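# Unfold the black phone stand, extend its arm, stand it

## Task

Open out the black phone stand so its arm is fully extended, then leave it standing upright on its own base.

## Robot and tools

ROBOT. Two 6-joint arms with parallel grippers: left_arm (on the +y side) and right_arm. Each base sits on a tilted plate carried by a shared metal frame behind them. A 'too close' warning treats each plate and its half of the frame as part of that arm. Calibrated bases in the scene frame: left_arm at (+0.016, +0.263, +0.261) m, quat_wxyz (+0.993, -0.044, +0.109, +0.015), gravity-up in its frame (-0.218, -0.084, +0.972); right_arm at (+0.026, -0.253, +0.261) m, quat_wxyz (+0.993, +0.042, +0.110, -0.001), up (-0.218, +0.084, +0.972).

FRAMES. Scene frame: origin at table-top height midway between the arms, +x outward over the table, +z up. Each arm's end_effector_position (m), end_effector_quat_wxyz and any wrist camera pose are given in that arm's own base frame; fixed cameras and the table use the scene frame. Printed hand poses may be off by a few cm, more when reaching far. Gripper fingers point along its +z and close along its y; the reported point lies between the pads, about 1 cm behind the tips.

ROW LAYOUT (all motion tools). One row is 14 numbers in [-1, 1] covering both arms: left waist, shoulder, elbow, wrist pitch, wrist yaw, wrist roll, left opening, then the same seven for right_arm. Joint entries are offsets, not poses: they count from the Joint targets shown at the start of the action (or move), never from the previous row, so sending the same offset again moves further. Scale: 1.0 equals 1.202 rad waist, 1.258 shoulder, 1.3 elbow, 2.073 wrist pitch, 2.022 wrist yaw and wrist roll. Wrist pitch has its sign flipped on both arms in commands and in all readouts. Stated joint ranges (rad): waist -2.618 to 3.054, shoulder 0.000 to 3.142, elbow 0.000 to 3.142, wrist pitch -1.571 to 1.571 (flip it for your numbers), wrist yaw -1.571 to 1.571, wrist roll -2.094 to 2.094; true ends may differ by 0.059. Asking more than 0.059 beyond an end gets the action refused for both arms; a first refused action voids the call. The opening entry is absolute: +1 fully open, -1 shut. Sending 0 for an arm's joints keeps it at its targets; for the gripper, resend the current command, since 0 means half open.

execute_actions(actions, cameras): actions is a list of up to 15 actions; each action is a table of up to 15 rows, one row per 1/30 s step, the last row held if fewer than 15. An empty list just reports state. cameras picks images (omitted/null/["all"] = all, [] = none; unknown names invalidate the call).

move(target, speed, blend, opening_speed, blocking, cameras): target is one row or a list of up to 15 rows, each offset from the same starting Joint targets. speed is rad/s of the joint with farthest to go, 0.01 to 2 (default 0.5), one value or one per target. blend in rad rounds corners of a list. opening_speed (0.2 or more per second on the -1..+1 scale) ramps the fingers; use a low value on fragile parts. blocking=false returns after about 0.5 s while motion continues. Paths take at least 0.5 s and are cut short beyond 10 s. No obstacle or arm avoidance; faster contact hits harder and aiming deeper past contact presses harder. Finger changes on later list targets pause all motion until at rest. The result adds a 'move:' line: done, off_target (still, a joint beyond 0.035 rad off), moving, held or fault, possibly limits=held, plus the worst joint error per arm.

wait(seconds 0 to 10, cameras): holds last commands; a running move continues. stop(cameras): brakes the running move. zoom_image(camera, region): region [x0, y0, x1, y1] pixels, at most 504 by 504, on the latest image of that camera. finished_scene(scene): give the current scene number; irreversible, so call it only when the stand is unfolded, arm out, upright and stable without the robot.

CAMERAS: cam_head_left, cam_head_right, cam_left_wrist, cam_right_wrist, each 504x504.

RESULTS. Joint positions and Joint velocities: per arm, six joints (rad, rad/s) then finger gap (m; 0.094 fully open). Joint targets: the base for your next offsets. Tool commands: current gripper commands. grip_measured: measured opening on the command scale; it tracks the command even after contact, so a hard part reads a bit narrower than real. Joint torques: drive output including gravity, positive toward larger angle; joints 1 to 3 wrap at ±28 N m. Action calls also list joint positions at some steps. 'joint sent to its limit' means an end was hit; 'joint command not followed' means the clearance check altered targets. Per step a joint target cannot lead its measured angle by more than 0.202 (waist), 0.258, 0.3, 0.573, 0.522, 0.522 rad, and targets putting the hand over 200 mm from its position are scaled back. A tiny turn may not start.

CAUTIONS. Do not drop the stand, let go of it while it moves, slam it or push very hard; nothing may fall or be left off the table. Avoid hard contact between the arms. To end a push, command targets back past the measured positions. Releasing means commanding well above grip_measured. Holding loads, staying stretched out or pushing at unreachable poses heats motors: MOTOR HOT appears at 75 °C, an OVER-TEMPERATURE FAULT folds that arm away at 90 °C, and at 100 °C it goes limp. Occasional outside tugs may disturb held or loose parts. Smooth, quick, low-effort motion is preferred.

Each tool is called by a JSON object that holds its "name" and its "arguments".

## Session

Scene 1 was a success. Now scene 2.

{"name": "execute_actions", "arguments": {"actions": []}}

{"name": "zoom_image", "arguments": {"camera": "cam_head_left", "region": [120, 150, 380, 330]}}

{"name": "zoom_image", "arguments": {"camera": "cam_head_right", "region": [120, 150, 400, 330]}}

Scene clock: 0.00 s.
left_arm: end_effector_position=(+0.5092, +0.0744, +0.0311) grip_measured=+1.000 end_effector_quat_wxyz=(+0.244, +0.162, +0.952, +0.084) | right_arm: end_effector_position=(+0.1542, +0.3645, +0.0216) grip_measured=+1.000 end_effector_quat_wxyz=(+0.527, -0.529, +0.663, -0.055)
Joint positions: left_arm=[0.139 2.121 1.486 0.414 -0.011 0.48 0.094] | right_arm=[1.498 1.908 0.578 -0.648 0.802 -0.249 0.094]
Joint velocities: within noise
Joint torques (N m): no reading
Heat: left arm: 39 °C; right arm: 29 °C.
Joint targets: left_arm=[0.138 2.117 1.489 0.416 -0.007 0.479] | right_arm=[1.500 1.908 0.580 -0.640 0.805 -0.246]
Tool commands: left_gripper/opening=+1.0 right_gripper/opening=+1.0

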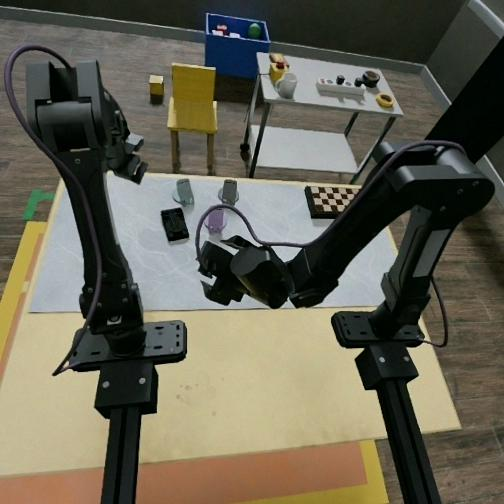

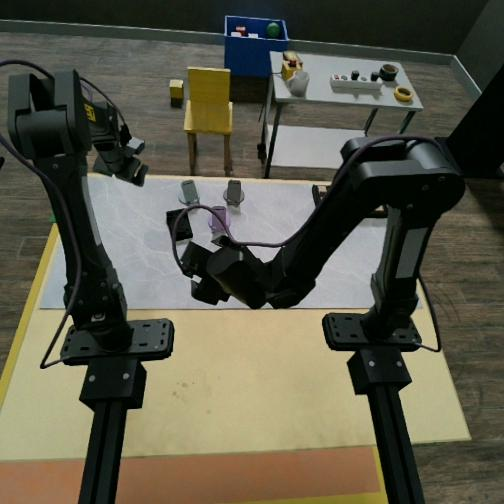

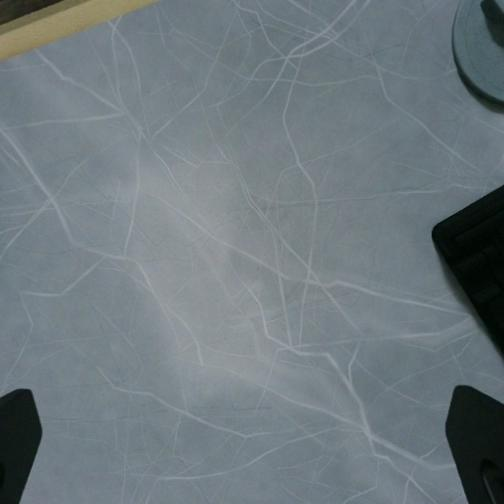

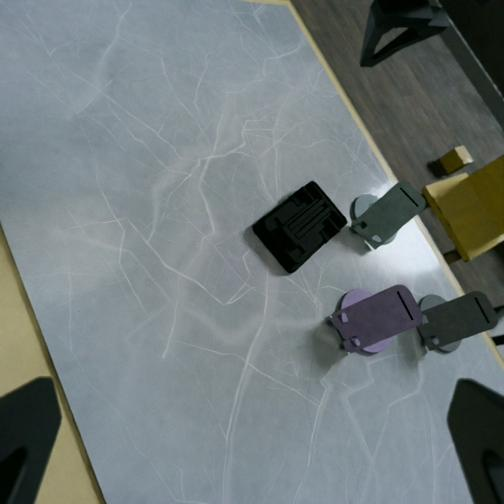

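Scaled by 1.938 from the camera's 504x504 image, which has a finer 720x720 frame.

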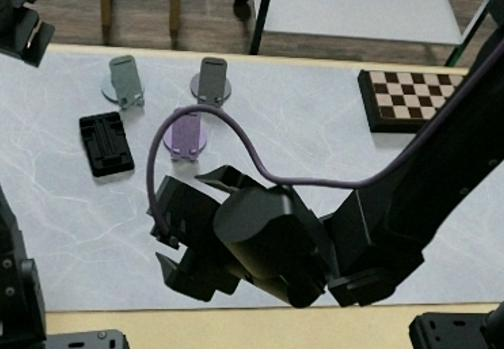

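Scaled by 1.800 from the camera's 504x504 image, which has a finer 720x720 frame.

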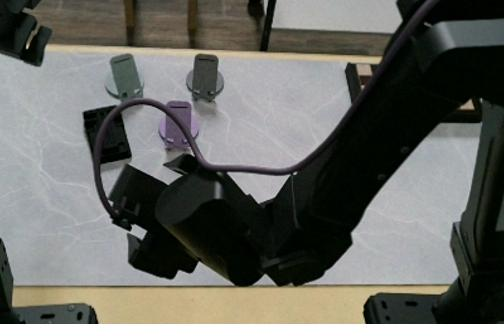

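{"name": "move", "arguments": {"target": [0,0,0,0,0,0,1,-1.1,0,0,0,0,0,1], "speed": 0.6}}

{"name": "zoom_image", "arguments": {"camera": "cam_head_left", "region": [120, 150, 380, 330]}}

{"name": "zoom_image", "arguments": {"camera": "cam_head_right", "region": [120, 150, 400, 330]}}

every number of target must lie in its column's range; nothing of the call was run
Scene clock: 5.43 s.
left_arm: end_effector_position=(+0.5092, +0.0744, +0.0311) grip_measured=+1.000 end_effector_quat_wxyz=(+0.244, +0.162, +0.952, +0.084) | right_arm: end_effector_position=(+0.1542, +0.3645, +0.0216) grip_measured=+1.000 end_effector_quat_wxyz=(+0.527, -0.529, +0.663, -0.055)
Joint positions: left_arm=[0.139 2.121 1.486 0.414 -0.011 0.48 0.094] | right_arm=[1.498 1.908 0.578 -0.648 0.802 -0.249 0.094]
Joint velocities: within noise
Joint torques (N m): left_arm=[-0.79 -14.56 5.38 -0.78 0.02 0.03] | right_arm=[1.96 -6.69 5.42 -1.26 0.22 0.03]
Heat: left arm: 41 °C; right arm: 30 °C.
Joint targets: left_arm=[0.138 2.117 1.489 0.416 -0.007 0.479] | right_arm=[1.500 1.908 0.580 -0.640 0.805 -0.246]
Tool commands: left_gripper/opening=+1.0 right_gripper/opening=+1.0

Scaled by 1.938 from the camera's 504x504 image, which has a finer 720x720 frame.

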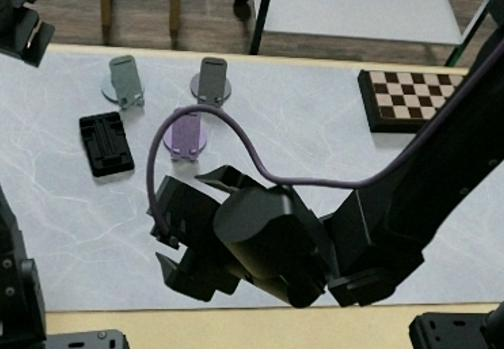

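Scaled by 1.800 from the camera's 504x504 image, which has a finer 720x720 frame.

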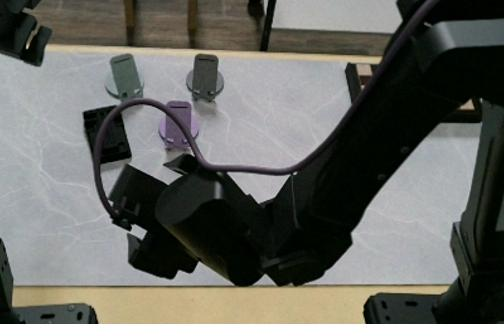

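{"name": "move", "arguments": {"target": [0,0,0,0,0,0,1,-1.0,-0.1,0,0,0,0,1], "speed": 0.6}}

{"name": "zoom_image", "arguments": {"camera": "cam_head_left", "region": [120, 150, 380, 330]}}

{"name": "zoom_image", "arguments": {"camera": "cam_head_right", "region": [120, 150, 400, 330]}}

Scene clock: 10.93 s.
left_arm: end_effector_position=(+0.5092, +0.0744, +0.0311) grip_measured=+1.000 end_effector_quat_wxyz=(+0.244, +0.162, +0.952, +0.084) | right_arm: end_effector_position=(+0.4035, -0.0085, +0.0586) grip_measured=+1.000 end_effector_quat_wxyz=(+0.447, -0.041, +0.830, -0.332)
Joint positions: left_arm=[0.139 2.121 1.486 0.414 -0.011 0.48 0.094] | right_arm=[0.299 1.805 0.578 -0.648 0.801 -0.249 0.094]
Joint velocities: within noise
Joint torques (N m): left_arm=[-0.9 -14.6 5.41 -0.81 0.08 0] | right_arm=[0.99 -8.85 4.41 -1.16 0.32 0]
Heat: left arm: 43 °C; right arm: 31 °C.
Joint targets: left_arm=[0.138 2.117 1.489 0.416 -0.007 0.479] | right_arm=[0.298 1.782 0.580 -0.640 0.805 -0.246]
move: done

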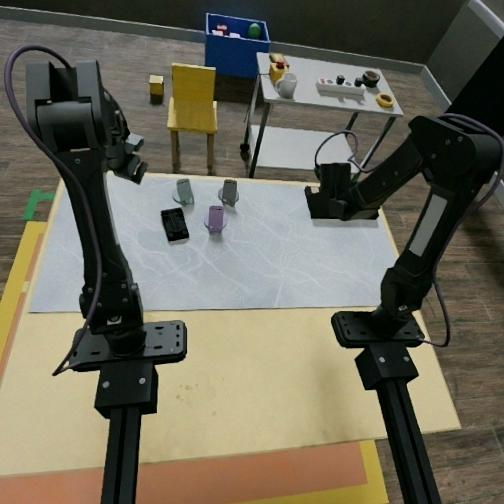

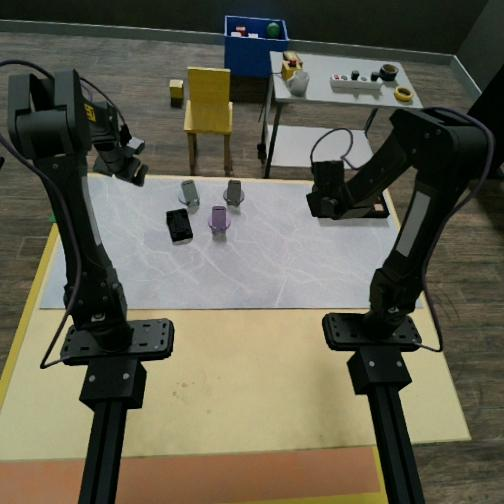

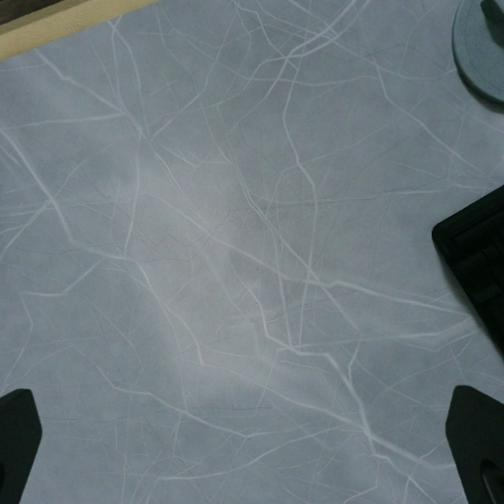

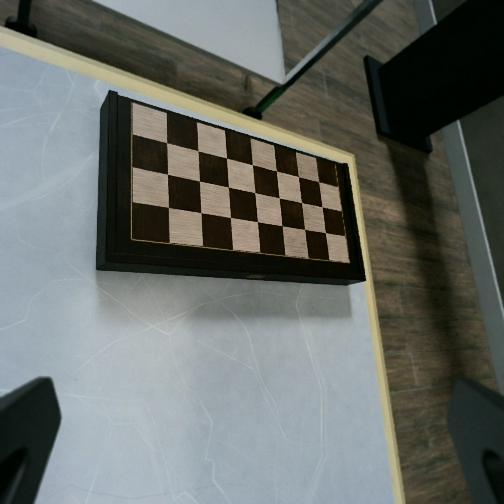

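Scaled by 1.938 from the camera's 504x504 image, which has a finer 720x720 frame.

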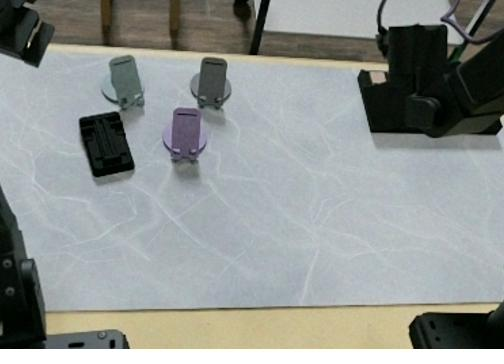

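Scaled by 1.800 from the camera's 504x504 image, which has a finer 720x720 frame.

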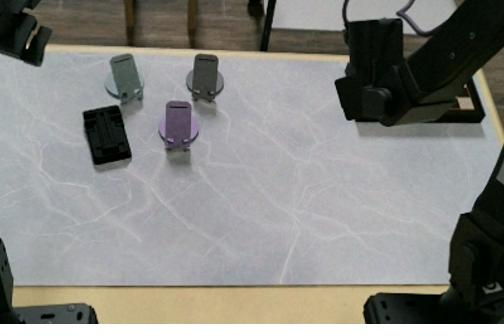

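{"name": "move", "arguments": {"target": [-0.25,0,0,0,0,0,1,0,0,0,0,0,0,1], "speed": 0.5, "cameras": ["cam_left_wrist"]}}

{"name": "zoom_image", "arguments": {"camera": "cam_left_wrist", "region": [100, 100, 460, 460]}}

Scene clock: 29.93 s.
left_arm: end_effector_position=(+0.5080, -0.0818, +0.0311) grip_measured=+1.000 end_effector_quat_wxyz=(+0.254, +0.305, +0.917, +0.046) | right_arm: end_effector_position=(+0.4035, -0.0085, +0.0586) grip_measured=+1.000 end_effector_quat_wxyz=(+0.447, -0.041, +0.830, -0.332)
Joint positions: left_arm=[-0.166 2.121 1.486 0.414 -0.012 0.48 0.094] | right_arm=[0.299 1.805 0.578 -0.648 0.801 -0.249 0.094]
Joint velocities: within noise
Joint torques (N m): left_arm=[-1.32 -14.35 5.46 -0.84 0.09 -0.02] | right_arm=[0.92 -8.94 4.37 -1.18 0.33 -0.02]
Heat: left arm: 46 °C; right arm: 36 °C.
Joint targets: left_arm=[-0.162 2.117 1.489 0.416 -0.008 0.479] | right_arm=[0.298 1.782 0.580 -0.640 0.805 -0.246]
move: done
Images, in order (width x height): cam_left_wrist 504x504.

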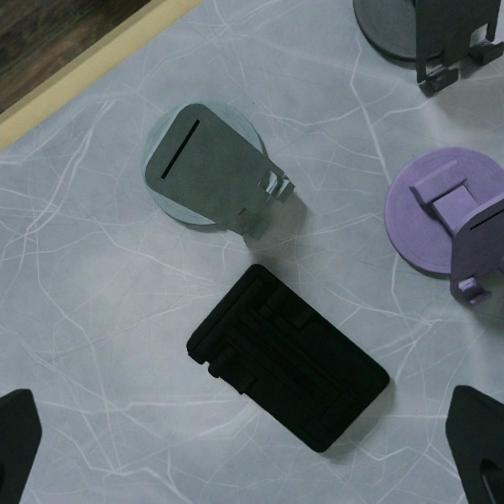

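Scaled by 1.400 from the camera's 504x504 image, which has a finer 720x720 frame.

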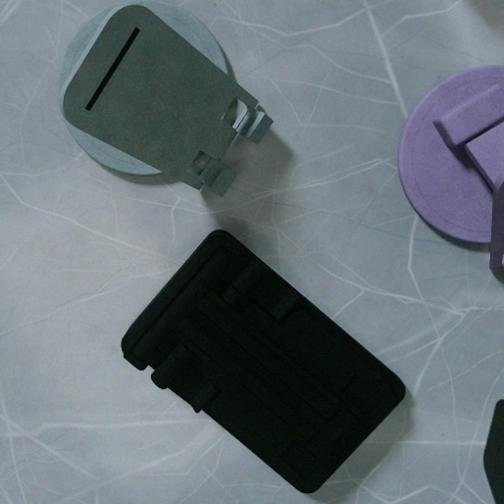

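{"name": "zoom_image", "arguments": {"camera": "cam_left_wrist", "region": [180, 255, 400, 460]}}

{"name": "execute_actions", "arguments": {"actions": []}}

{"name": "zoom_image", "arguments": {"camera": "cam_head_left", "region": [150, 190, 210, 250]}}

{"name": "zoom_image", "arguments": {"camera": "cam_head_right", "region": [150, 190, 210, 250]}}

Scaled by 2.291 from the camera's 504x504 image, which has a finer 720x720 frame.

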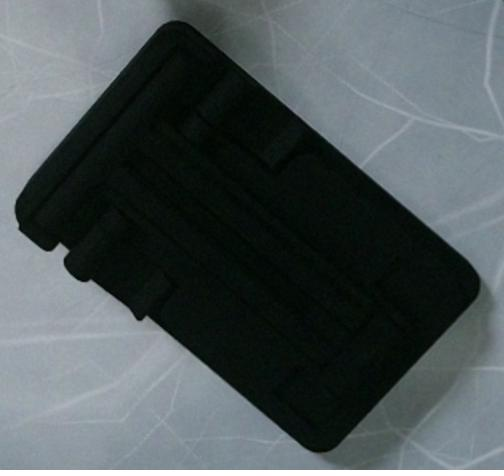

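Scene clock: 47.90 s.
left_arm: end_effector_position=(+0.5080, -0.0818, +0.0311) grip_measured=+1.000 end_effector_quat_wxyz=(+0.254, +0.305, +0.917, +0.046) | right_arm: end_effector_position=(+0.4035, -0.0085, +0.0586) grip_measured=+1.000 end_effector_quat_wxyz=(+0.447, -0.041, +0.830, -0.332)
Joint positions: left_arm=[-0.166 2.121 1.486 0.414 -0.012 0.48 0.094] | right_arm=[0.299 1.805 0.578 -0.648 0.801 -0.249 0.094]
Joint velocities: within noise
Joint torques (N m): left_arm=[-1.24 -14.48 5.45 -0.82 0.07 -0.01] | right_arm=[0.94 -8.83 4.45 -1.19 0.35 0]
Heat: left arm: 48 °C; right arm: 38 °C.
Joint targets: left_arm=[-0.162 2.117 1.489 0.416 -0.008 0.479] | right_arm=[0.298 1.782 0.580 -0.640 0.805 -0.246]
Tool commands: left_gripper/opening=+1.0 right_gripper/opening=+1.0

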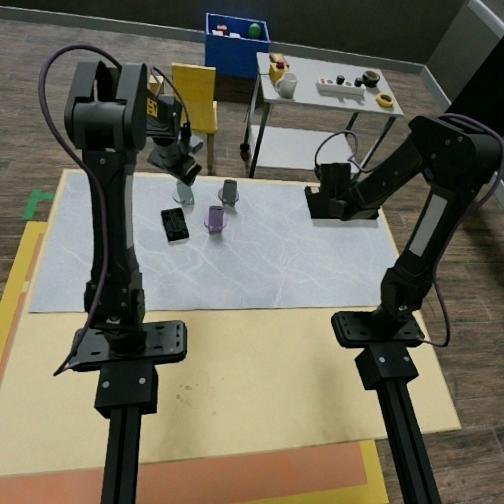

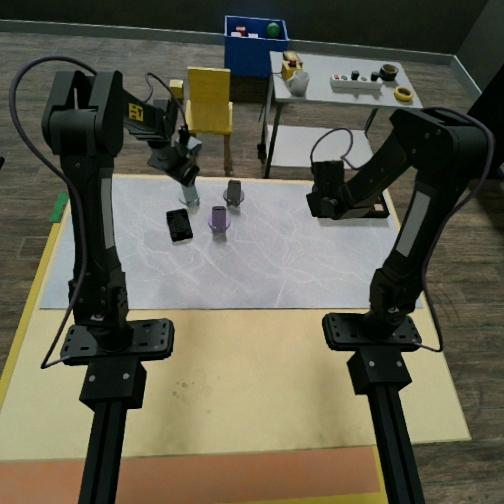

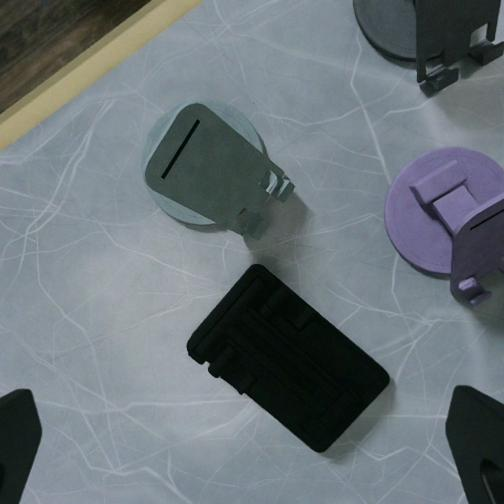

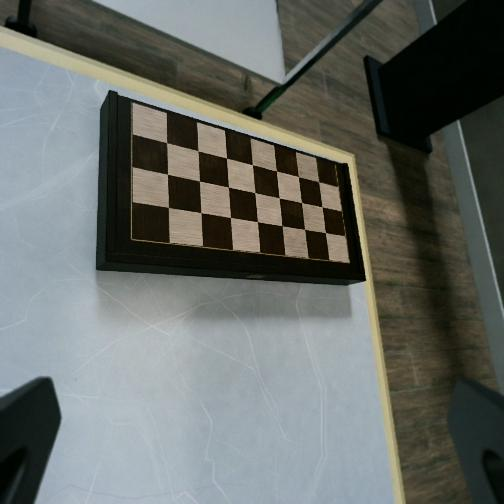

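Scaled by 8.400 from the camera's 504x504 image, which has a finer 720x720 frame.

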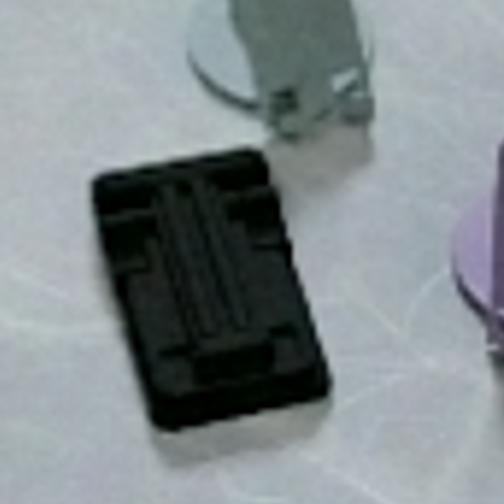

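Scaled by 8.400 from the camera's 504x504 image, which has a finer 720x720 frame.

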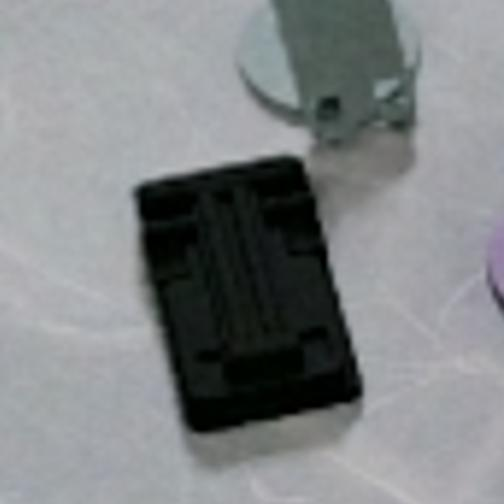

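{"name": "move", "arguments": {"target": [0,0,0,0,0,0,1,0.441,0.5747,0.1354,-0.288,-0.3333,0.0351,0], "speed": 0.6}}

{"name": "zoom_image", "arguments": {"camera": "cam_right_wrist", "region": [100, 0, 450, 350]}}

Scene clock: 94.87 s.
left_arm: end_effector_position=(+0.5080, -0.0818, +0.0311) grip_measured=+1.000 end_effector_quat_wxyz=(+0.254, +0.305, +0.917, +0.046) | right_arm: end_effector_position=(+0.3312, +0.3232, -0.0913) grip_measured=+0.003 end_effector_quat_wxyz=(+0.498, -0.384, +0.771, +0.101)
Joint positions: left_arm=[-0.166 2.121 1.486 0.414 -0.012 0.48 0.094] | right_arm=[0.827 2.481 0.743 -1.228 0.144 -0.182 0.047]
Joint velocities: within noise
Joint torques (N m): left_arm=[-1.13 -14.17 5.63 -0.84 0.09 -0.02] | right_arm=[2.17 -7.28 3.11 -1.61 -0.22 0.07]
Heat: left arm: 49 °C; right arm: 39 °C.
Joint targets: left_arm=[-0.162 2.117 1.489 0.416 -0.008 0.479] | right_arm=[0.828 2.505 0.756 -1.237 0.131 -0.175]
move: done

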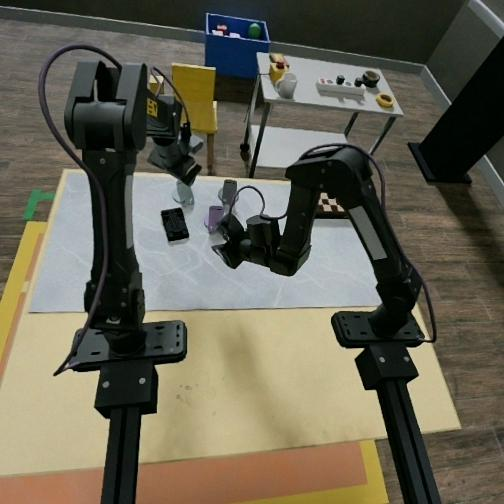

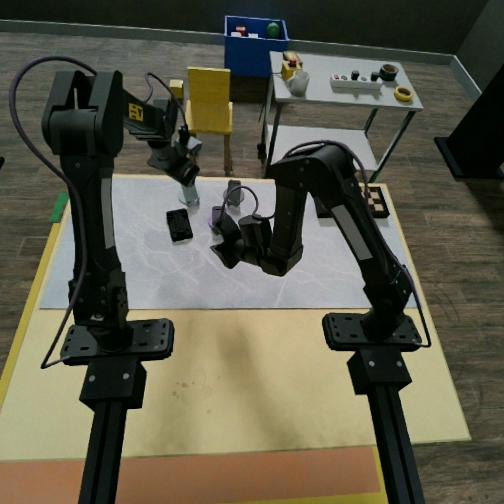

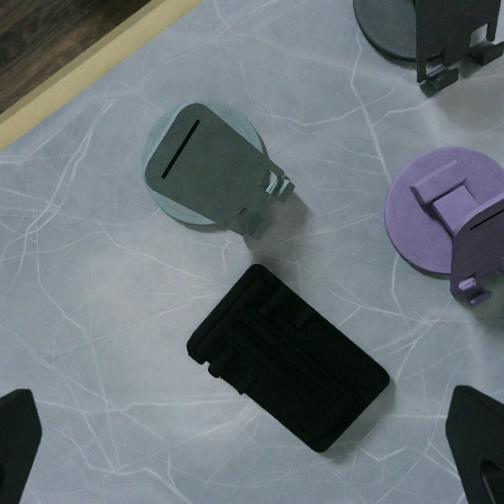

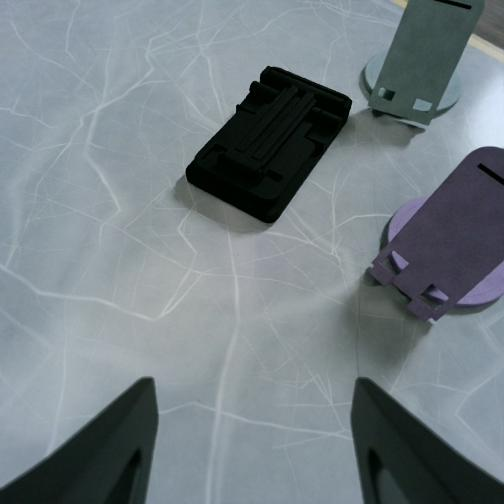

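Scaled by 1.440 from the camera's 504x504 image, which has a finer 720x720 frame.

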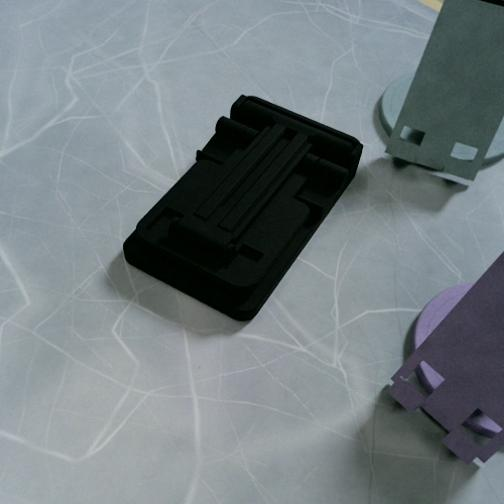

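{"name": "zoom_image", "arguments": {"camera": "cam_right_wrist", "region": [170, 55, 370, 235]}}

Scaled by 2.520 from the camera's 504x504 image, which has a finer 720x720 frame.

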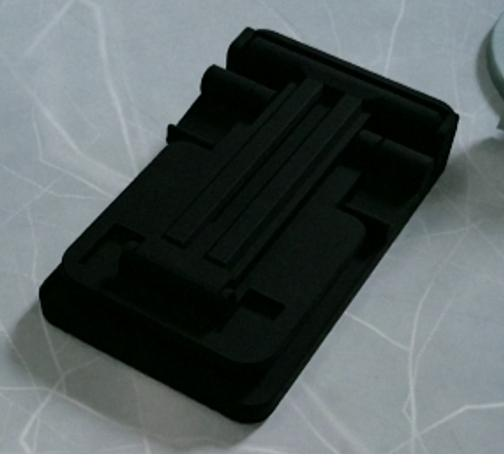

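{"name": "move", "arguments": {"target": [0.0092,0.1884,0.0454,0.0579,-0.0529,-0.4327,1,0,0,0,0,0,0,0], "speed": 0.5, "cameras": ["cam_left_wrist","cam_right_wrist"]}}

Scene clock: 147.90 s.
left_arm: end_effector_position=(+0.4729, -0.0562, -0.0633) grip_measured=+1.000 end_effector_quat_wxyz=(+0.133, -0.120, +0.984, +0.016) | right_arm: end_effector_position=(+0.3312, +0.3234, -0.0910) grip_measured=+0.003 end_effector_quat_wxyz=(+0.499, -0.383, +0.771, +0.101)
Joint positions: left_arm=[-0.159 2.328 1.529 0.524 -0.104 -0.39 0.094] | right_arm=[0.827 2.481 0.743 -1.229 0.144 -0.181 0.047]
Joint velocities: within noise
Joint torques (N m): left_arm=[-0.92 -12.16 5.94 -0.17 -0.1 -0.06] | right_arm=[2.13 -7.3 3.26 -1.6 -0.23 0.02]
Heat: left arm: 50 °C; right arm: 34 °C.
Joint targets: left_arm=[-0.152 2.354 1.548 0.536 -0.114 -0.396] | right_arm=[0.828 2.505 0.756 -1.237 0.131 -0.175]
move: done
Images, in order (width x height): cam_left_wrist 504x504, cam_right_wrist 504x504.

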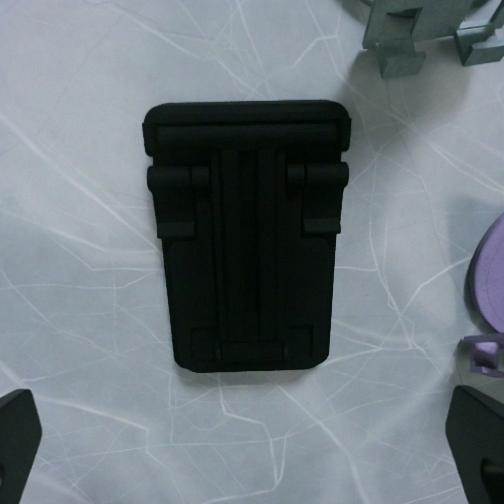

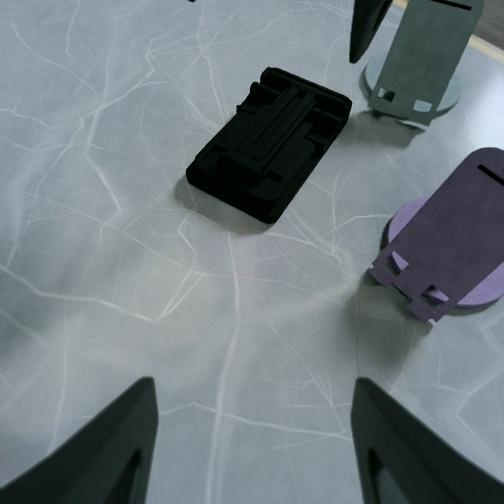

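{"name": "move", "arguments": {"target": [-0.0025,0.155,0.0438,-0.0589,-0.0015,0,1,0,0,0,0,0,0,0], "speed": 0.2, "cameras": ["cam_left_wrist","cam_right_wrist"]}}

{"name": "zoom_image", "arguments": {"camera": "cam_right_wrist", "region": [120, 0, 420, 300]}}

Scene clock: 165.73 s.
left_arm: end_effector_position=(+0.4768, -0.0563, -0.1323) grip_measured=+1.000 end_effector_quat_wxyz=(+0.114, -0.120, +0.986, +0.023) | right_arm: end_effector_position=(+0.3313, +0.3235, -0.0909) grip_measured=+0.003 end_effector_quat_wxyz=(+0.499, -0.383, +0.771, +0.102)
Joint positions: left_arm=[-0.159 2.524 1.588 0.428 -0.107 -0.39 0.094] | right_arm=[0.827 2.481 0.743 -1.23 0.144 -0.181 0.047]
Joint velocities: within noise
Joint torques (N m): left_arm=[-1.17 -12.53 5.16 -0.4 -0.09 -0.06] | right_arm=[2.11 -7.38 3.19 -1.6 -0.25 0.05]
Heat: left arm: 50 °C; right arm: 34 °C.
Joint targets: left_arm=[-0.155 2.549 1.606 0.414 -0.117 -0.396] | right_arm=[0.828 2.505 0.756 -1.237 0.131 -0.175]
move: done
Images, in order (width x height): cam_left_wrist 504x504, cam_right_wrist 504x504.

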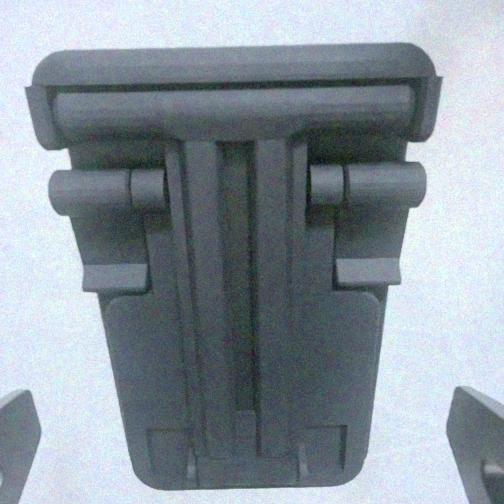

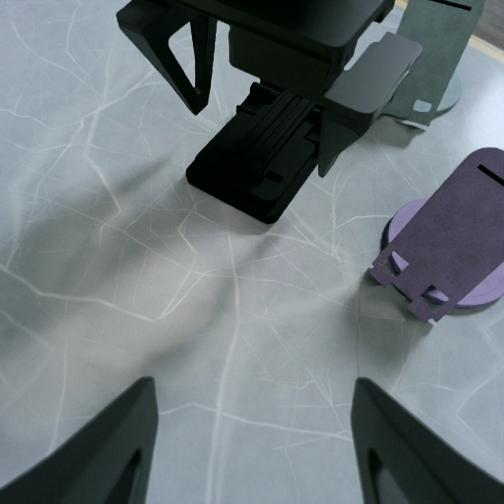

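Scaled by 1.680 from the camera's 504x504 image, which has a finer 720x720 frame.

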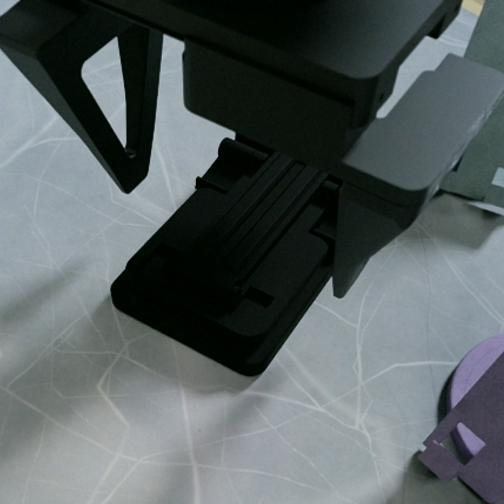

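{"name": "move", "arguments": {"target": [0.0069,0.0494,0.0402,-0.0048,0,-0.004,1,0,0,0,0,0,0,0], "speed": 0.06, "cameras": ["cam_left_wrist","cam_right_wrist"]}}

{"name": "zoom_image", "arguments": {"camera": "cam_right_wrist", "region": [120, 0, 420, 300]}}

Scene clock: 178.63 s.
left_arm: end_effector_position=(+0.4862, -0.0549, -0.1453) grip_measured=+1.000 end_effector_quat_wxyz=(+0.117, -0.127, +0.985, +0.022) | right_arm: end_effector_position=(+0.3313, +0.3235, -0.0909) grip_measured=+0.003 end_effector_quat_wxyz=(+0.499, -0.383, +0.771, +0.102)
Joint positions: left_arm=[-0.154 2.581 1.641 0.417 -0.107 -0.398 0.094] | right_arm=[0.827 2.481 0.743 -1.23 0.144 -0.181 0.047]
Joint velocities: within noise
Joint torques (N m): left_arm=[-1.13 -12.26 4.88 -0.39 -0.13 -0.05] | right_arm=[2.28 -7.23 3.22 -1.59 -0.23 0.02]
Heat: left arm: 51 °C; right arm: 34 °C.
Joint targets: left_arm=[-0.146 2.611 1.658 0.405 -0.117 -0.404] | right_arm=[0.828 2.505 0.756 -1.237 0.131 -0.175]
move: done
Images, in order (width x height): cam_left_wrist 504x504, cam_right_wrist 504x504.

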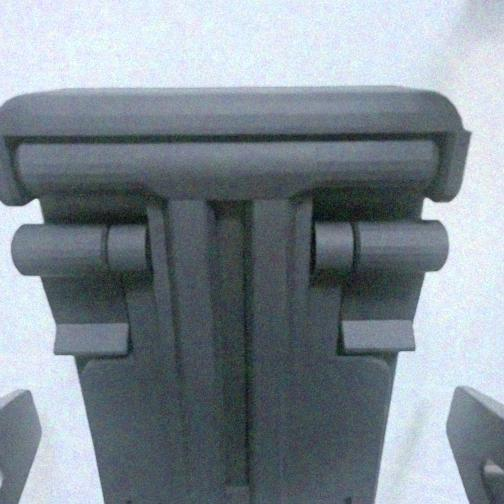

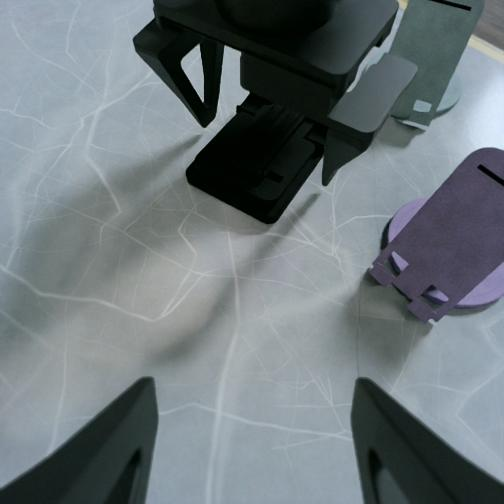

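Scaled by 1.680 from the camera's 504x504 image, which has a finer 720x720 frame.

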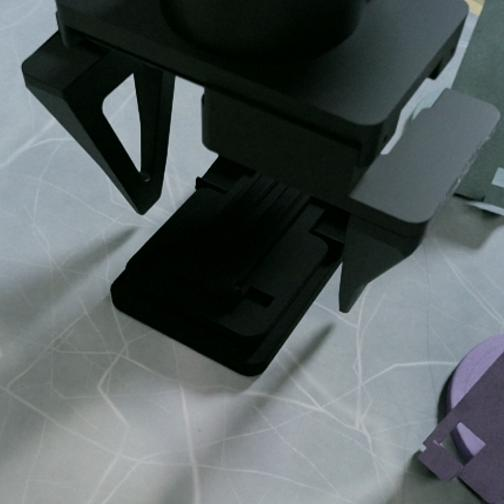

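{"name": "move", "arguments": {"target": [0,0.0144,0.0064,-0.0047,0,0,1,0,0,0,0,0,0,0], "speed": 0.04, "cameras": ["cam_left_wrist","cam_right_wrist"]}}

{"name": "zoom_image", "arguments": {"camera": "cam_right_wrist", "region": [120, 0, 420, 300]}}

Scene clock: 184.50 s.
left_arm: end_effector_position=(+0.4869, -0.0551, -0.1512) grip_measured=+1.000 end_effector_quat_wxyz=(+0.117, -0.127, +0.985, +0.022) | right_arm: end_effector_position=(+0.3313, +0.3235, -0.0909) grip_measured=+0.003 end_effector_quat_wxyz=(+0.499, -0.383, +0.771, +0.102)
Joint positions: left_arm=[-0.154 2.599 1.65 0.409 -0.107 -0.398 0.094] | right_arm=[0.827 2.481 0.743 -1.23 0.144 -0.181 0.047]
Joint velocities: within noise
Joint torques (N m): left_arm=[-1.16 -12.3 5.16 -0.36 -0.14 -0.04] | right_arm=[2.24 -7.34 3.32 -1.58 -0.19 0.05]
Heat: left arm: 50 °C; right arm: 35 °C.
Joint targets: left_arm=[-0.146 2.629 1.666 0.395 -0.117 -0.404] | right_arm=[0.828 2.505 0.756 -1.237 0.131 -0.175]
move: done
Images, in order (width x height): cam_left_wrist 504x504, cam_right_wrist 504x504.

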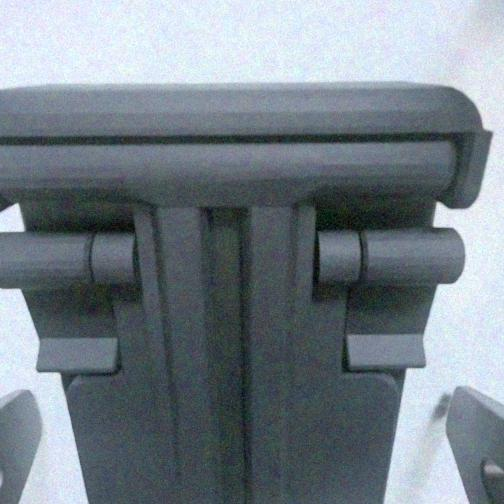

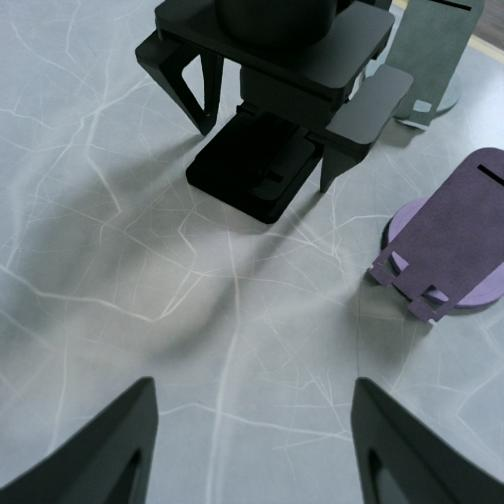

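Scaled by 1.680 from the camera's 504x504 image, which has a finer 720x720 frame.

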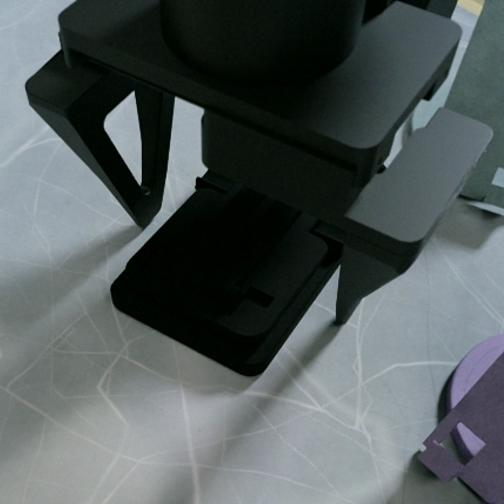

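{"name": "move", "arguments": {"target": [0,0,0,0,0,0,0.2,0,0,0,0,0,0,0], "opening_speed": 0.25, "cameras": ["cam_left_wrist","cam_right_wrist"]}}

Scene clock: 191.03 s.
left_arm: end_effector_position=(+0.4874, -0.0547, -0.1511) grip_measured=+0.479 end_effector_quat_wxyz=(+0.118, -0.127, +0.985, +0.023) | right_arm: end_effector_position=(+0.3313, +0.3235, -0.0909) grip_measured=+0.003 end_effector_quat_wxyz=(+0.499, -0.383, +0.771, +0.102)
Joint positions: left_arm=[-0.154 2.599 1.65 0.407 -0.11 -0.398 0.069] | right_arm=[0.827 2.481 0.743 -1.23 0.144 -0.181 0.047]
Joint velocities: within noise
Joint torques (N m): left_arm=[-0.92 -12.48 5.01 -0.35 -0.11 -0.05] | right_arm=[2.07 -7.25 3.21 -1.58 -0.21 0.06]
Heat: left arm: 49 °C; right arm: 35 °C.
Joint targets: left_arm=[-0.146 2.629 1.666 0.395 -0.117 -0.404] | right_arm=[0.828 2.505 0.756 -1.237 0.131 -0.175]
move: done
Images, in order (width x height): cam_left_wrist 504x504, cam_right_wrist 504x504.

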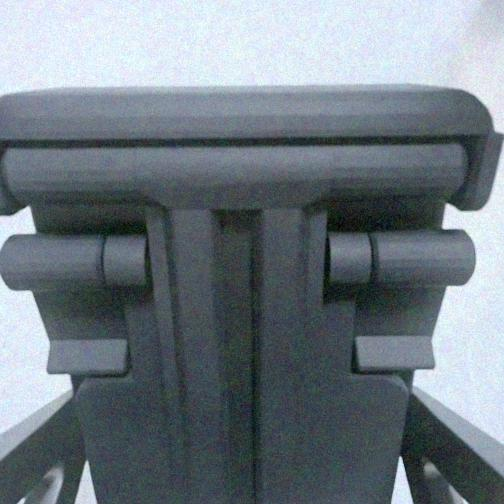

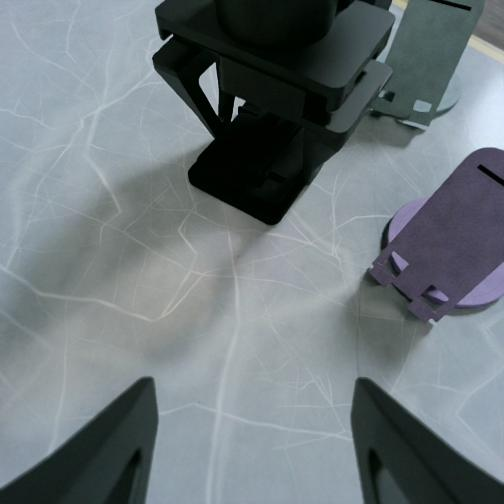

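{"name": "move", "arguments": {"target": [[0,0,0,0,0,0,0.2,-0.75,-0.1,0,0,0,0,0],[0,-0.2138,-0.0815,0.0651,0,0,0.2,-0.85,-0.1,0,0,0,0,0]], "speed": 0.5, "cameras": ["cam_left_wrist","cam_right_wrist"]}}

Scene clock: 223.53 s.
left_arm: end_effector_position=(+0.4804, -0.0536, -0.0744) grip_measured=+0.479 end_effector_quat_wxyz=(+0.132, -0.128, +0.983, +0.019) | right_arm: end_effector_position=(+0.4664, -0.1137, -0.0542) grip_measured=+0.003 end_effector_quat_wxyz=(+0.522, +0.041, +0.838, -0.156)
Joint positions: left_arm=[-0.154 2.377 1.569 0.518 -0.11 -0.398 0.069] | right_arm=[-0.191 2.403 0.748 -1.232 0.136 -0.181 0.047]
Joint velocities: within noise
Joint torques (N m): left_arm=[-0.92 -16.09 3.62 -0.14 -0.11 -0.02] | right_arm=[0.21 -11.03 2.29 -1.56 0.01 0.01]
Heat: left arm: 48 °C; right arm: 36 °C.
Joint targets: left_arm=[-0.146 2.360 1.560 0.530 -0.117 -0.404] | right_arm=[-0.194 2.379 0.756 -1.237 0.131 -0.175]
move: done
Images, in order (width x height): cam_left_wrist 504x504, cam_right_wrist 504x504.

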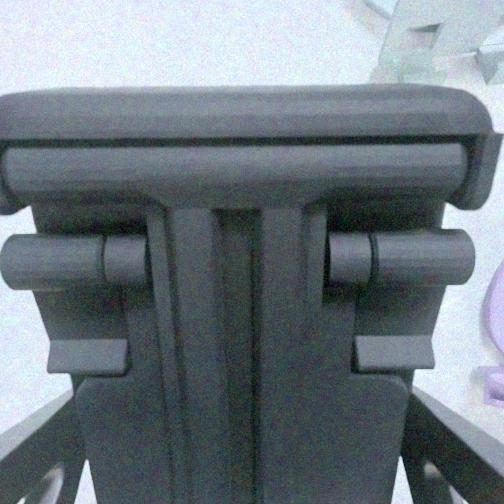

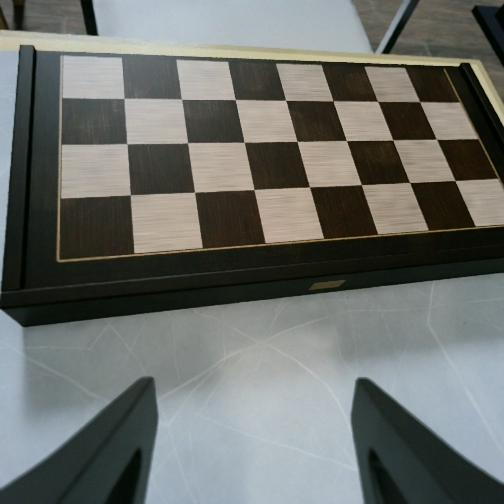

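{"name": "move", "arguments": {"target": [[-0.1073,-0.2226,-0.3885,-0.0965,-0.0109,-0.0574,0.2,0,0,0,0,0,0,0],[-0.3486,-0.2623,-0.4423,-0.082,-0.0351,-0.3937,0.2,0,0,0,0,0,0,0],[-0.4859,0.0159,-0.1385,-0.0434,-0.0455,-0.7448,0.2,0,0,0,0,0,0,0]], "speed": 0.4, "blend": 0.1}}

Scene clock: 250.20 s.
left_arm: end_effector_position=(+0.3465, -0.2554, -0.1096) grip_measured=+0.478 end_effector_quat_wxyz=(+0.113, -0.561, +0.818, -0.051) | right_arm: end_effector_position=(+0.4664, -0.1137, -0.0542) grip_measured=+0.003 end_effector_quat_wxyz=(+0.522, +0.041, +0.838, -0.156)
Joint positions: left_arm=[-0.717 2.357 1.362 0.418 -0.194 -1.904 0.069] | right_arm=[-0.191 2.403 0.748 -1.232 0.136 -0.181 0.047]
Joint velocities: within noise
Joint torques (N m): left_arm=[-3.7 -11.32 5.24 -0.11 -0.19 0.02] | right_arm=[0.18 -11.07 2.24 -1.52 -0.01 0.02]
Heat: left arm: 56 °C; right arm: 39 °C.
Joint targets: left_arm=[-0.730 2.381 1.380 0.440 -0.209 -1.910] | right_arm=[-0.194 2.379 0.756 -1.237 0.131 -0.175]
move: done

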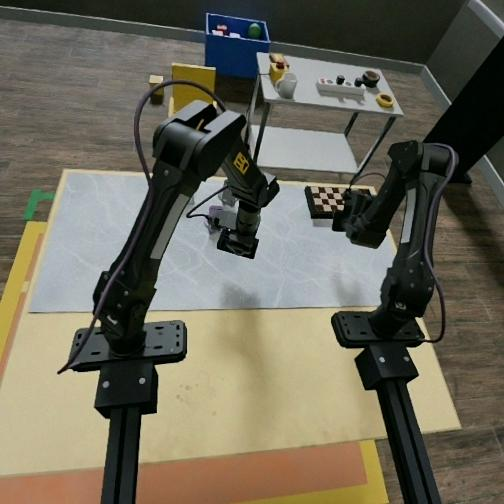

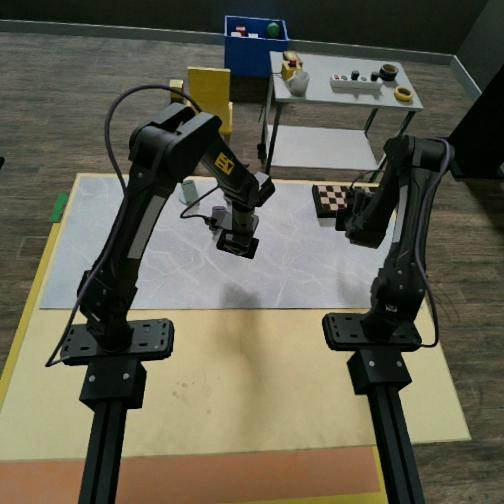

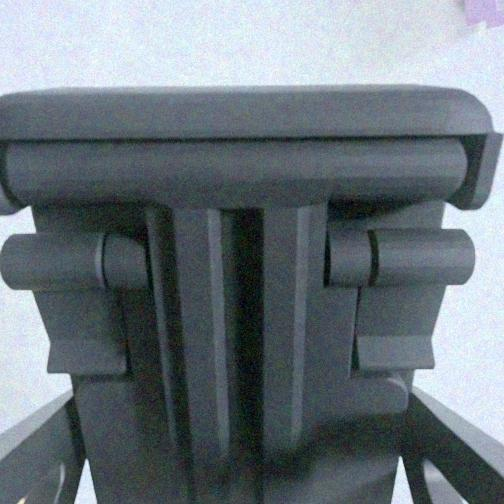

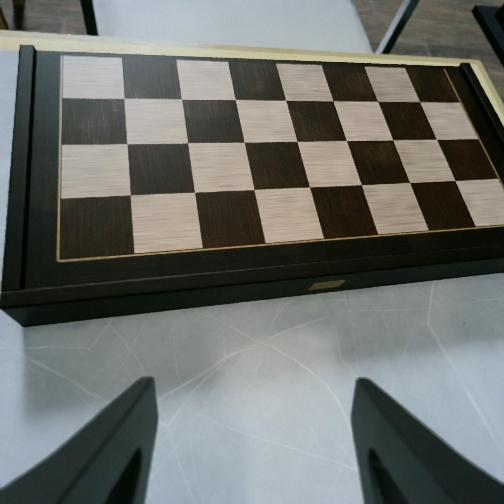

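{"name": "move", "arguments": {"target": [0.0341,0.1916,0.0577,-0.0849,0.002,0.0193,0.2,0,0,0,0,0,0,0], "speed": 0.2, "cameras": ["cam_head_left","cam_left_wrist"]}}

{"name": "zoom_image", "arguments": {"camera": "cam_head_left", "region": [200, 200, 320, 300]}}

Scene clock: 264.37 s.
left_arm: end_effector_position=(+0.3551, -0.2507, -0.1885) grip_measured=+0.478 end_effector_quat_wxyz=(+0.113, -0.558, +0.821, -0.040) | right_arm: end_effector_position=(+0.4664, -0.1137, -0.0542) grip_measured=+0.003 end_effector_quat_wxyz=(+0.522, +0.041, +0.838, -0.156)
Joint positions: left_arm=[-0.696 2.599 1.439 0.269 -0.195 -1.877 0.069] | right_arm=[-0.191 2.403 0.748 -1.232 0.136 -0.181 0.047]
Joint velocities: within noise
Joint torques (N m): left_arm=[-2.02 -11.75 4.45 -0.3 -0.09 0.1] | right_arm=[0.14 -10.85 2.32 -1.55 0.02 0.03]
Heat: left arm: 53 °C; right arm: 40 °C.
Joint targets: left_arm=[-0.689 2.622 1.455 0.264 -0.206 -1.871] | right_arm=[-0.194 2.379 0.756 -1.237 0.131 -0.175]
move: done
Images, in order (width x height): cam_head_left 504x504, cam_left_wrist 504x504.

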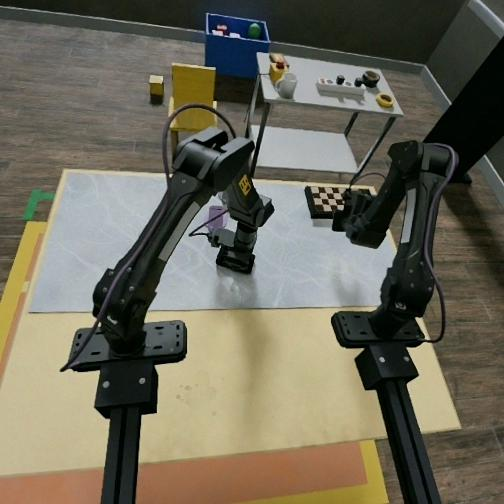

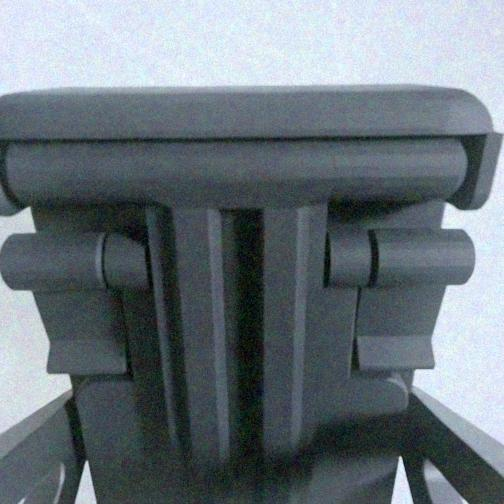

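Scaled by 4.200 from the camera's 504x504 image, which has a finer 720x720 frame.

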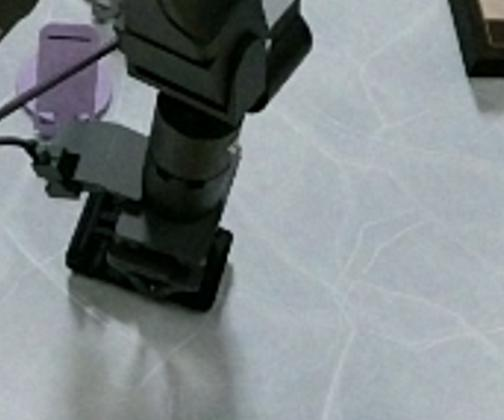

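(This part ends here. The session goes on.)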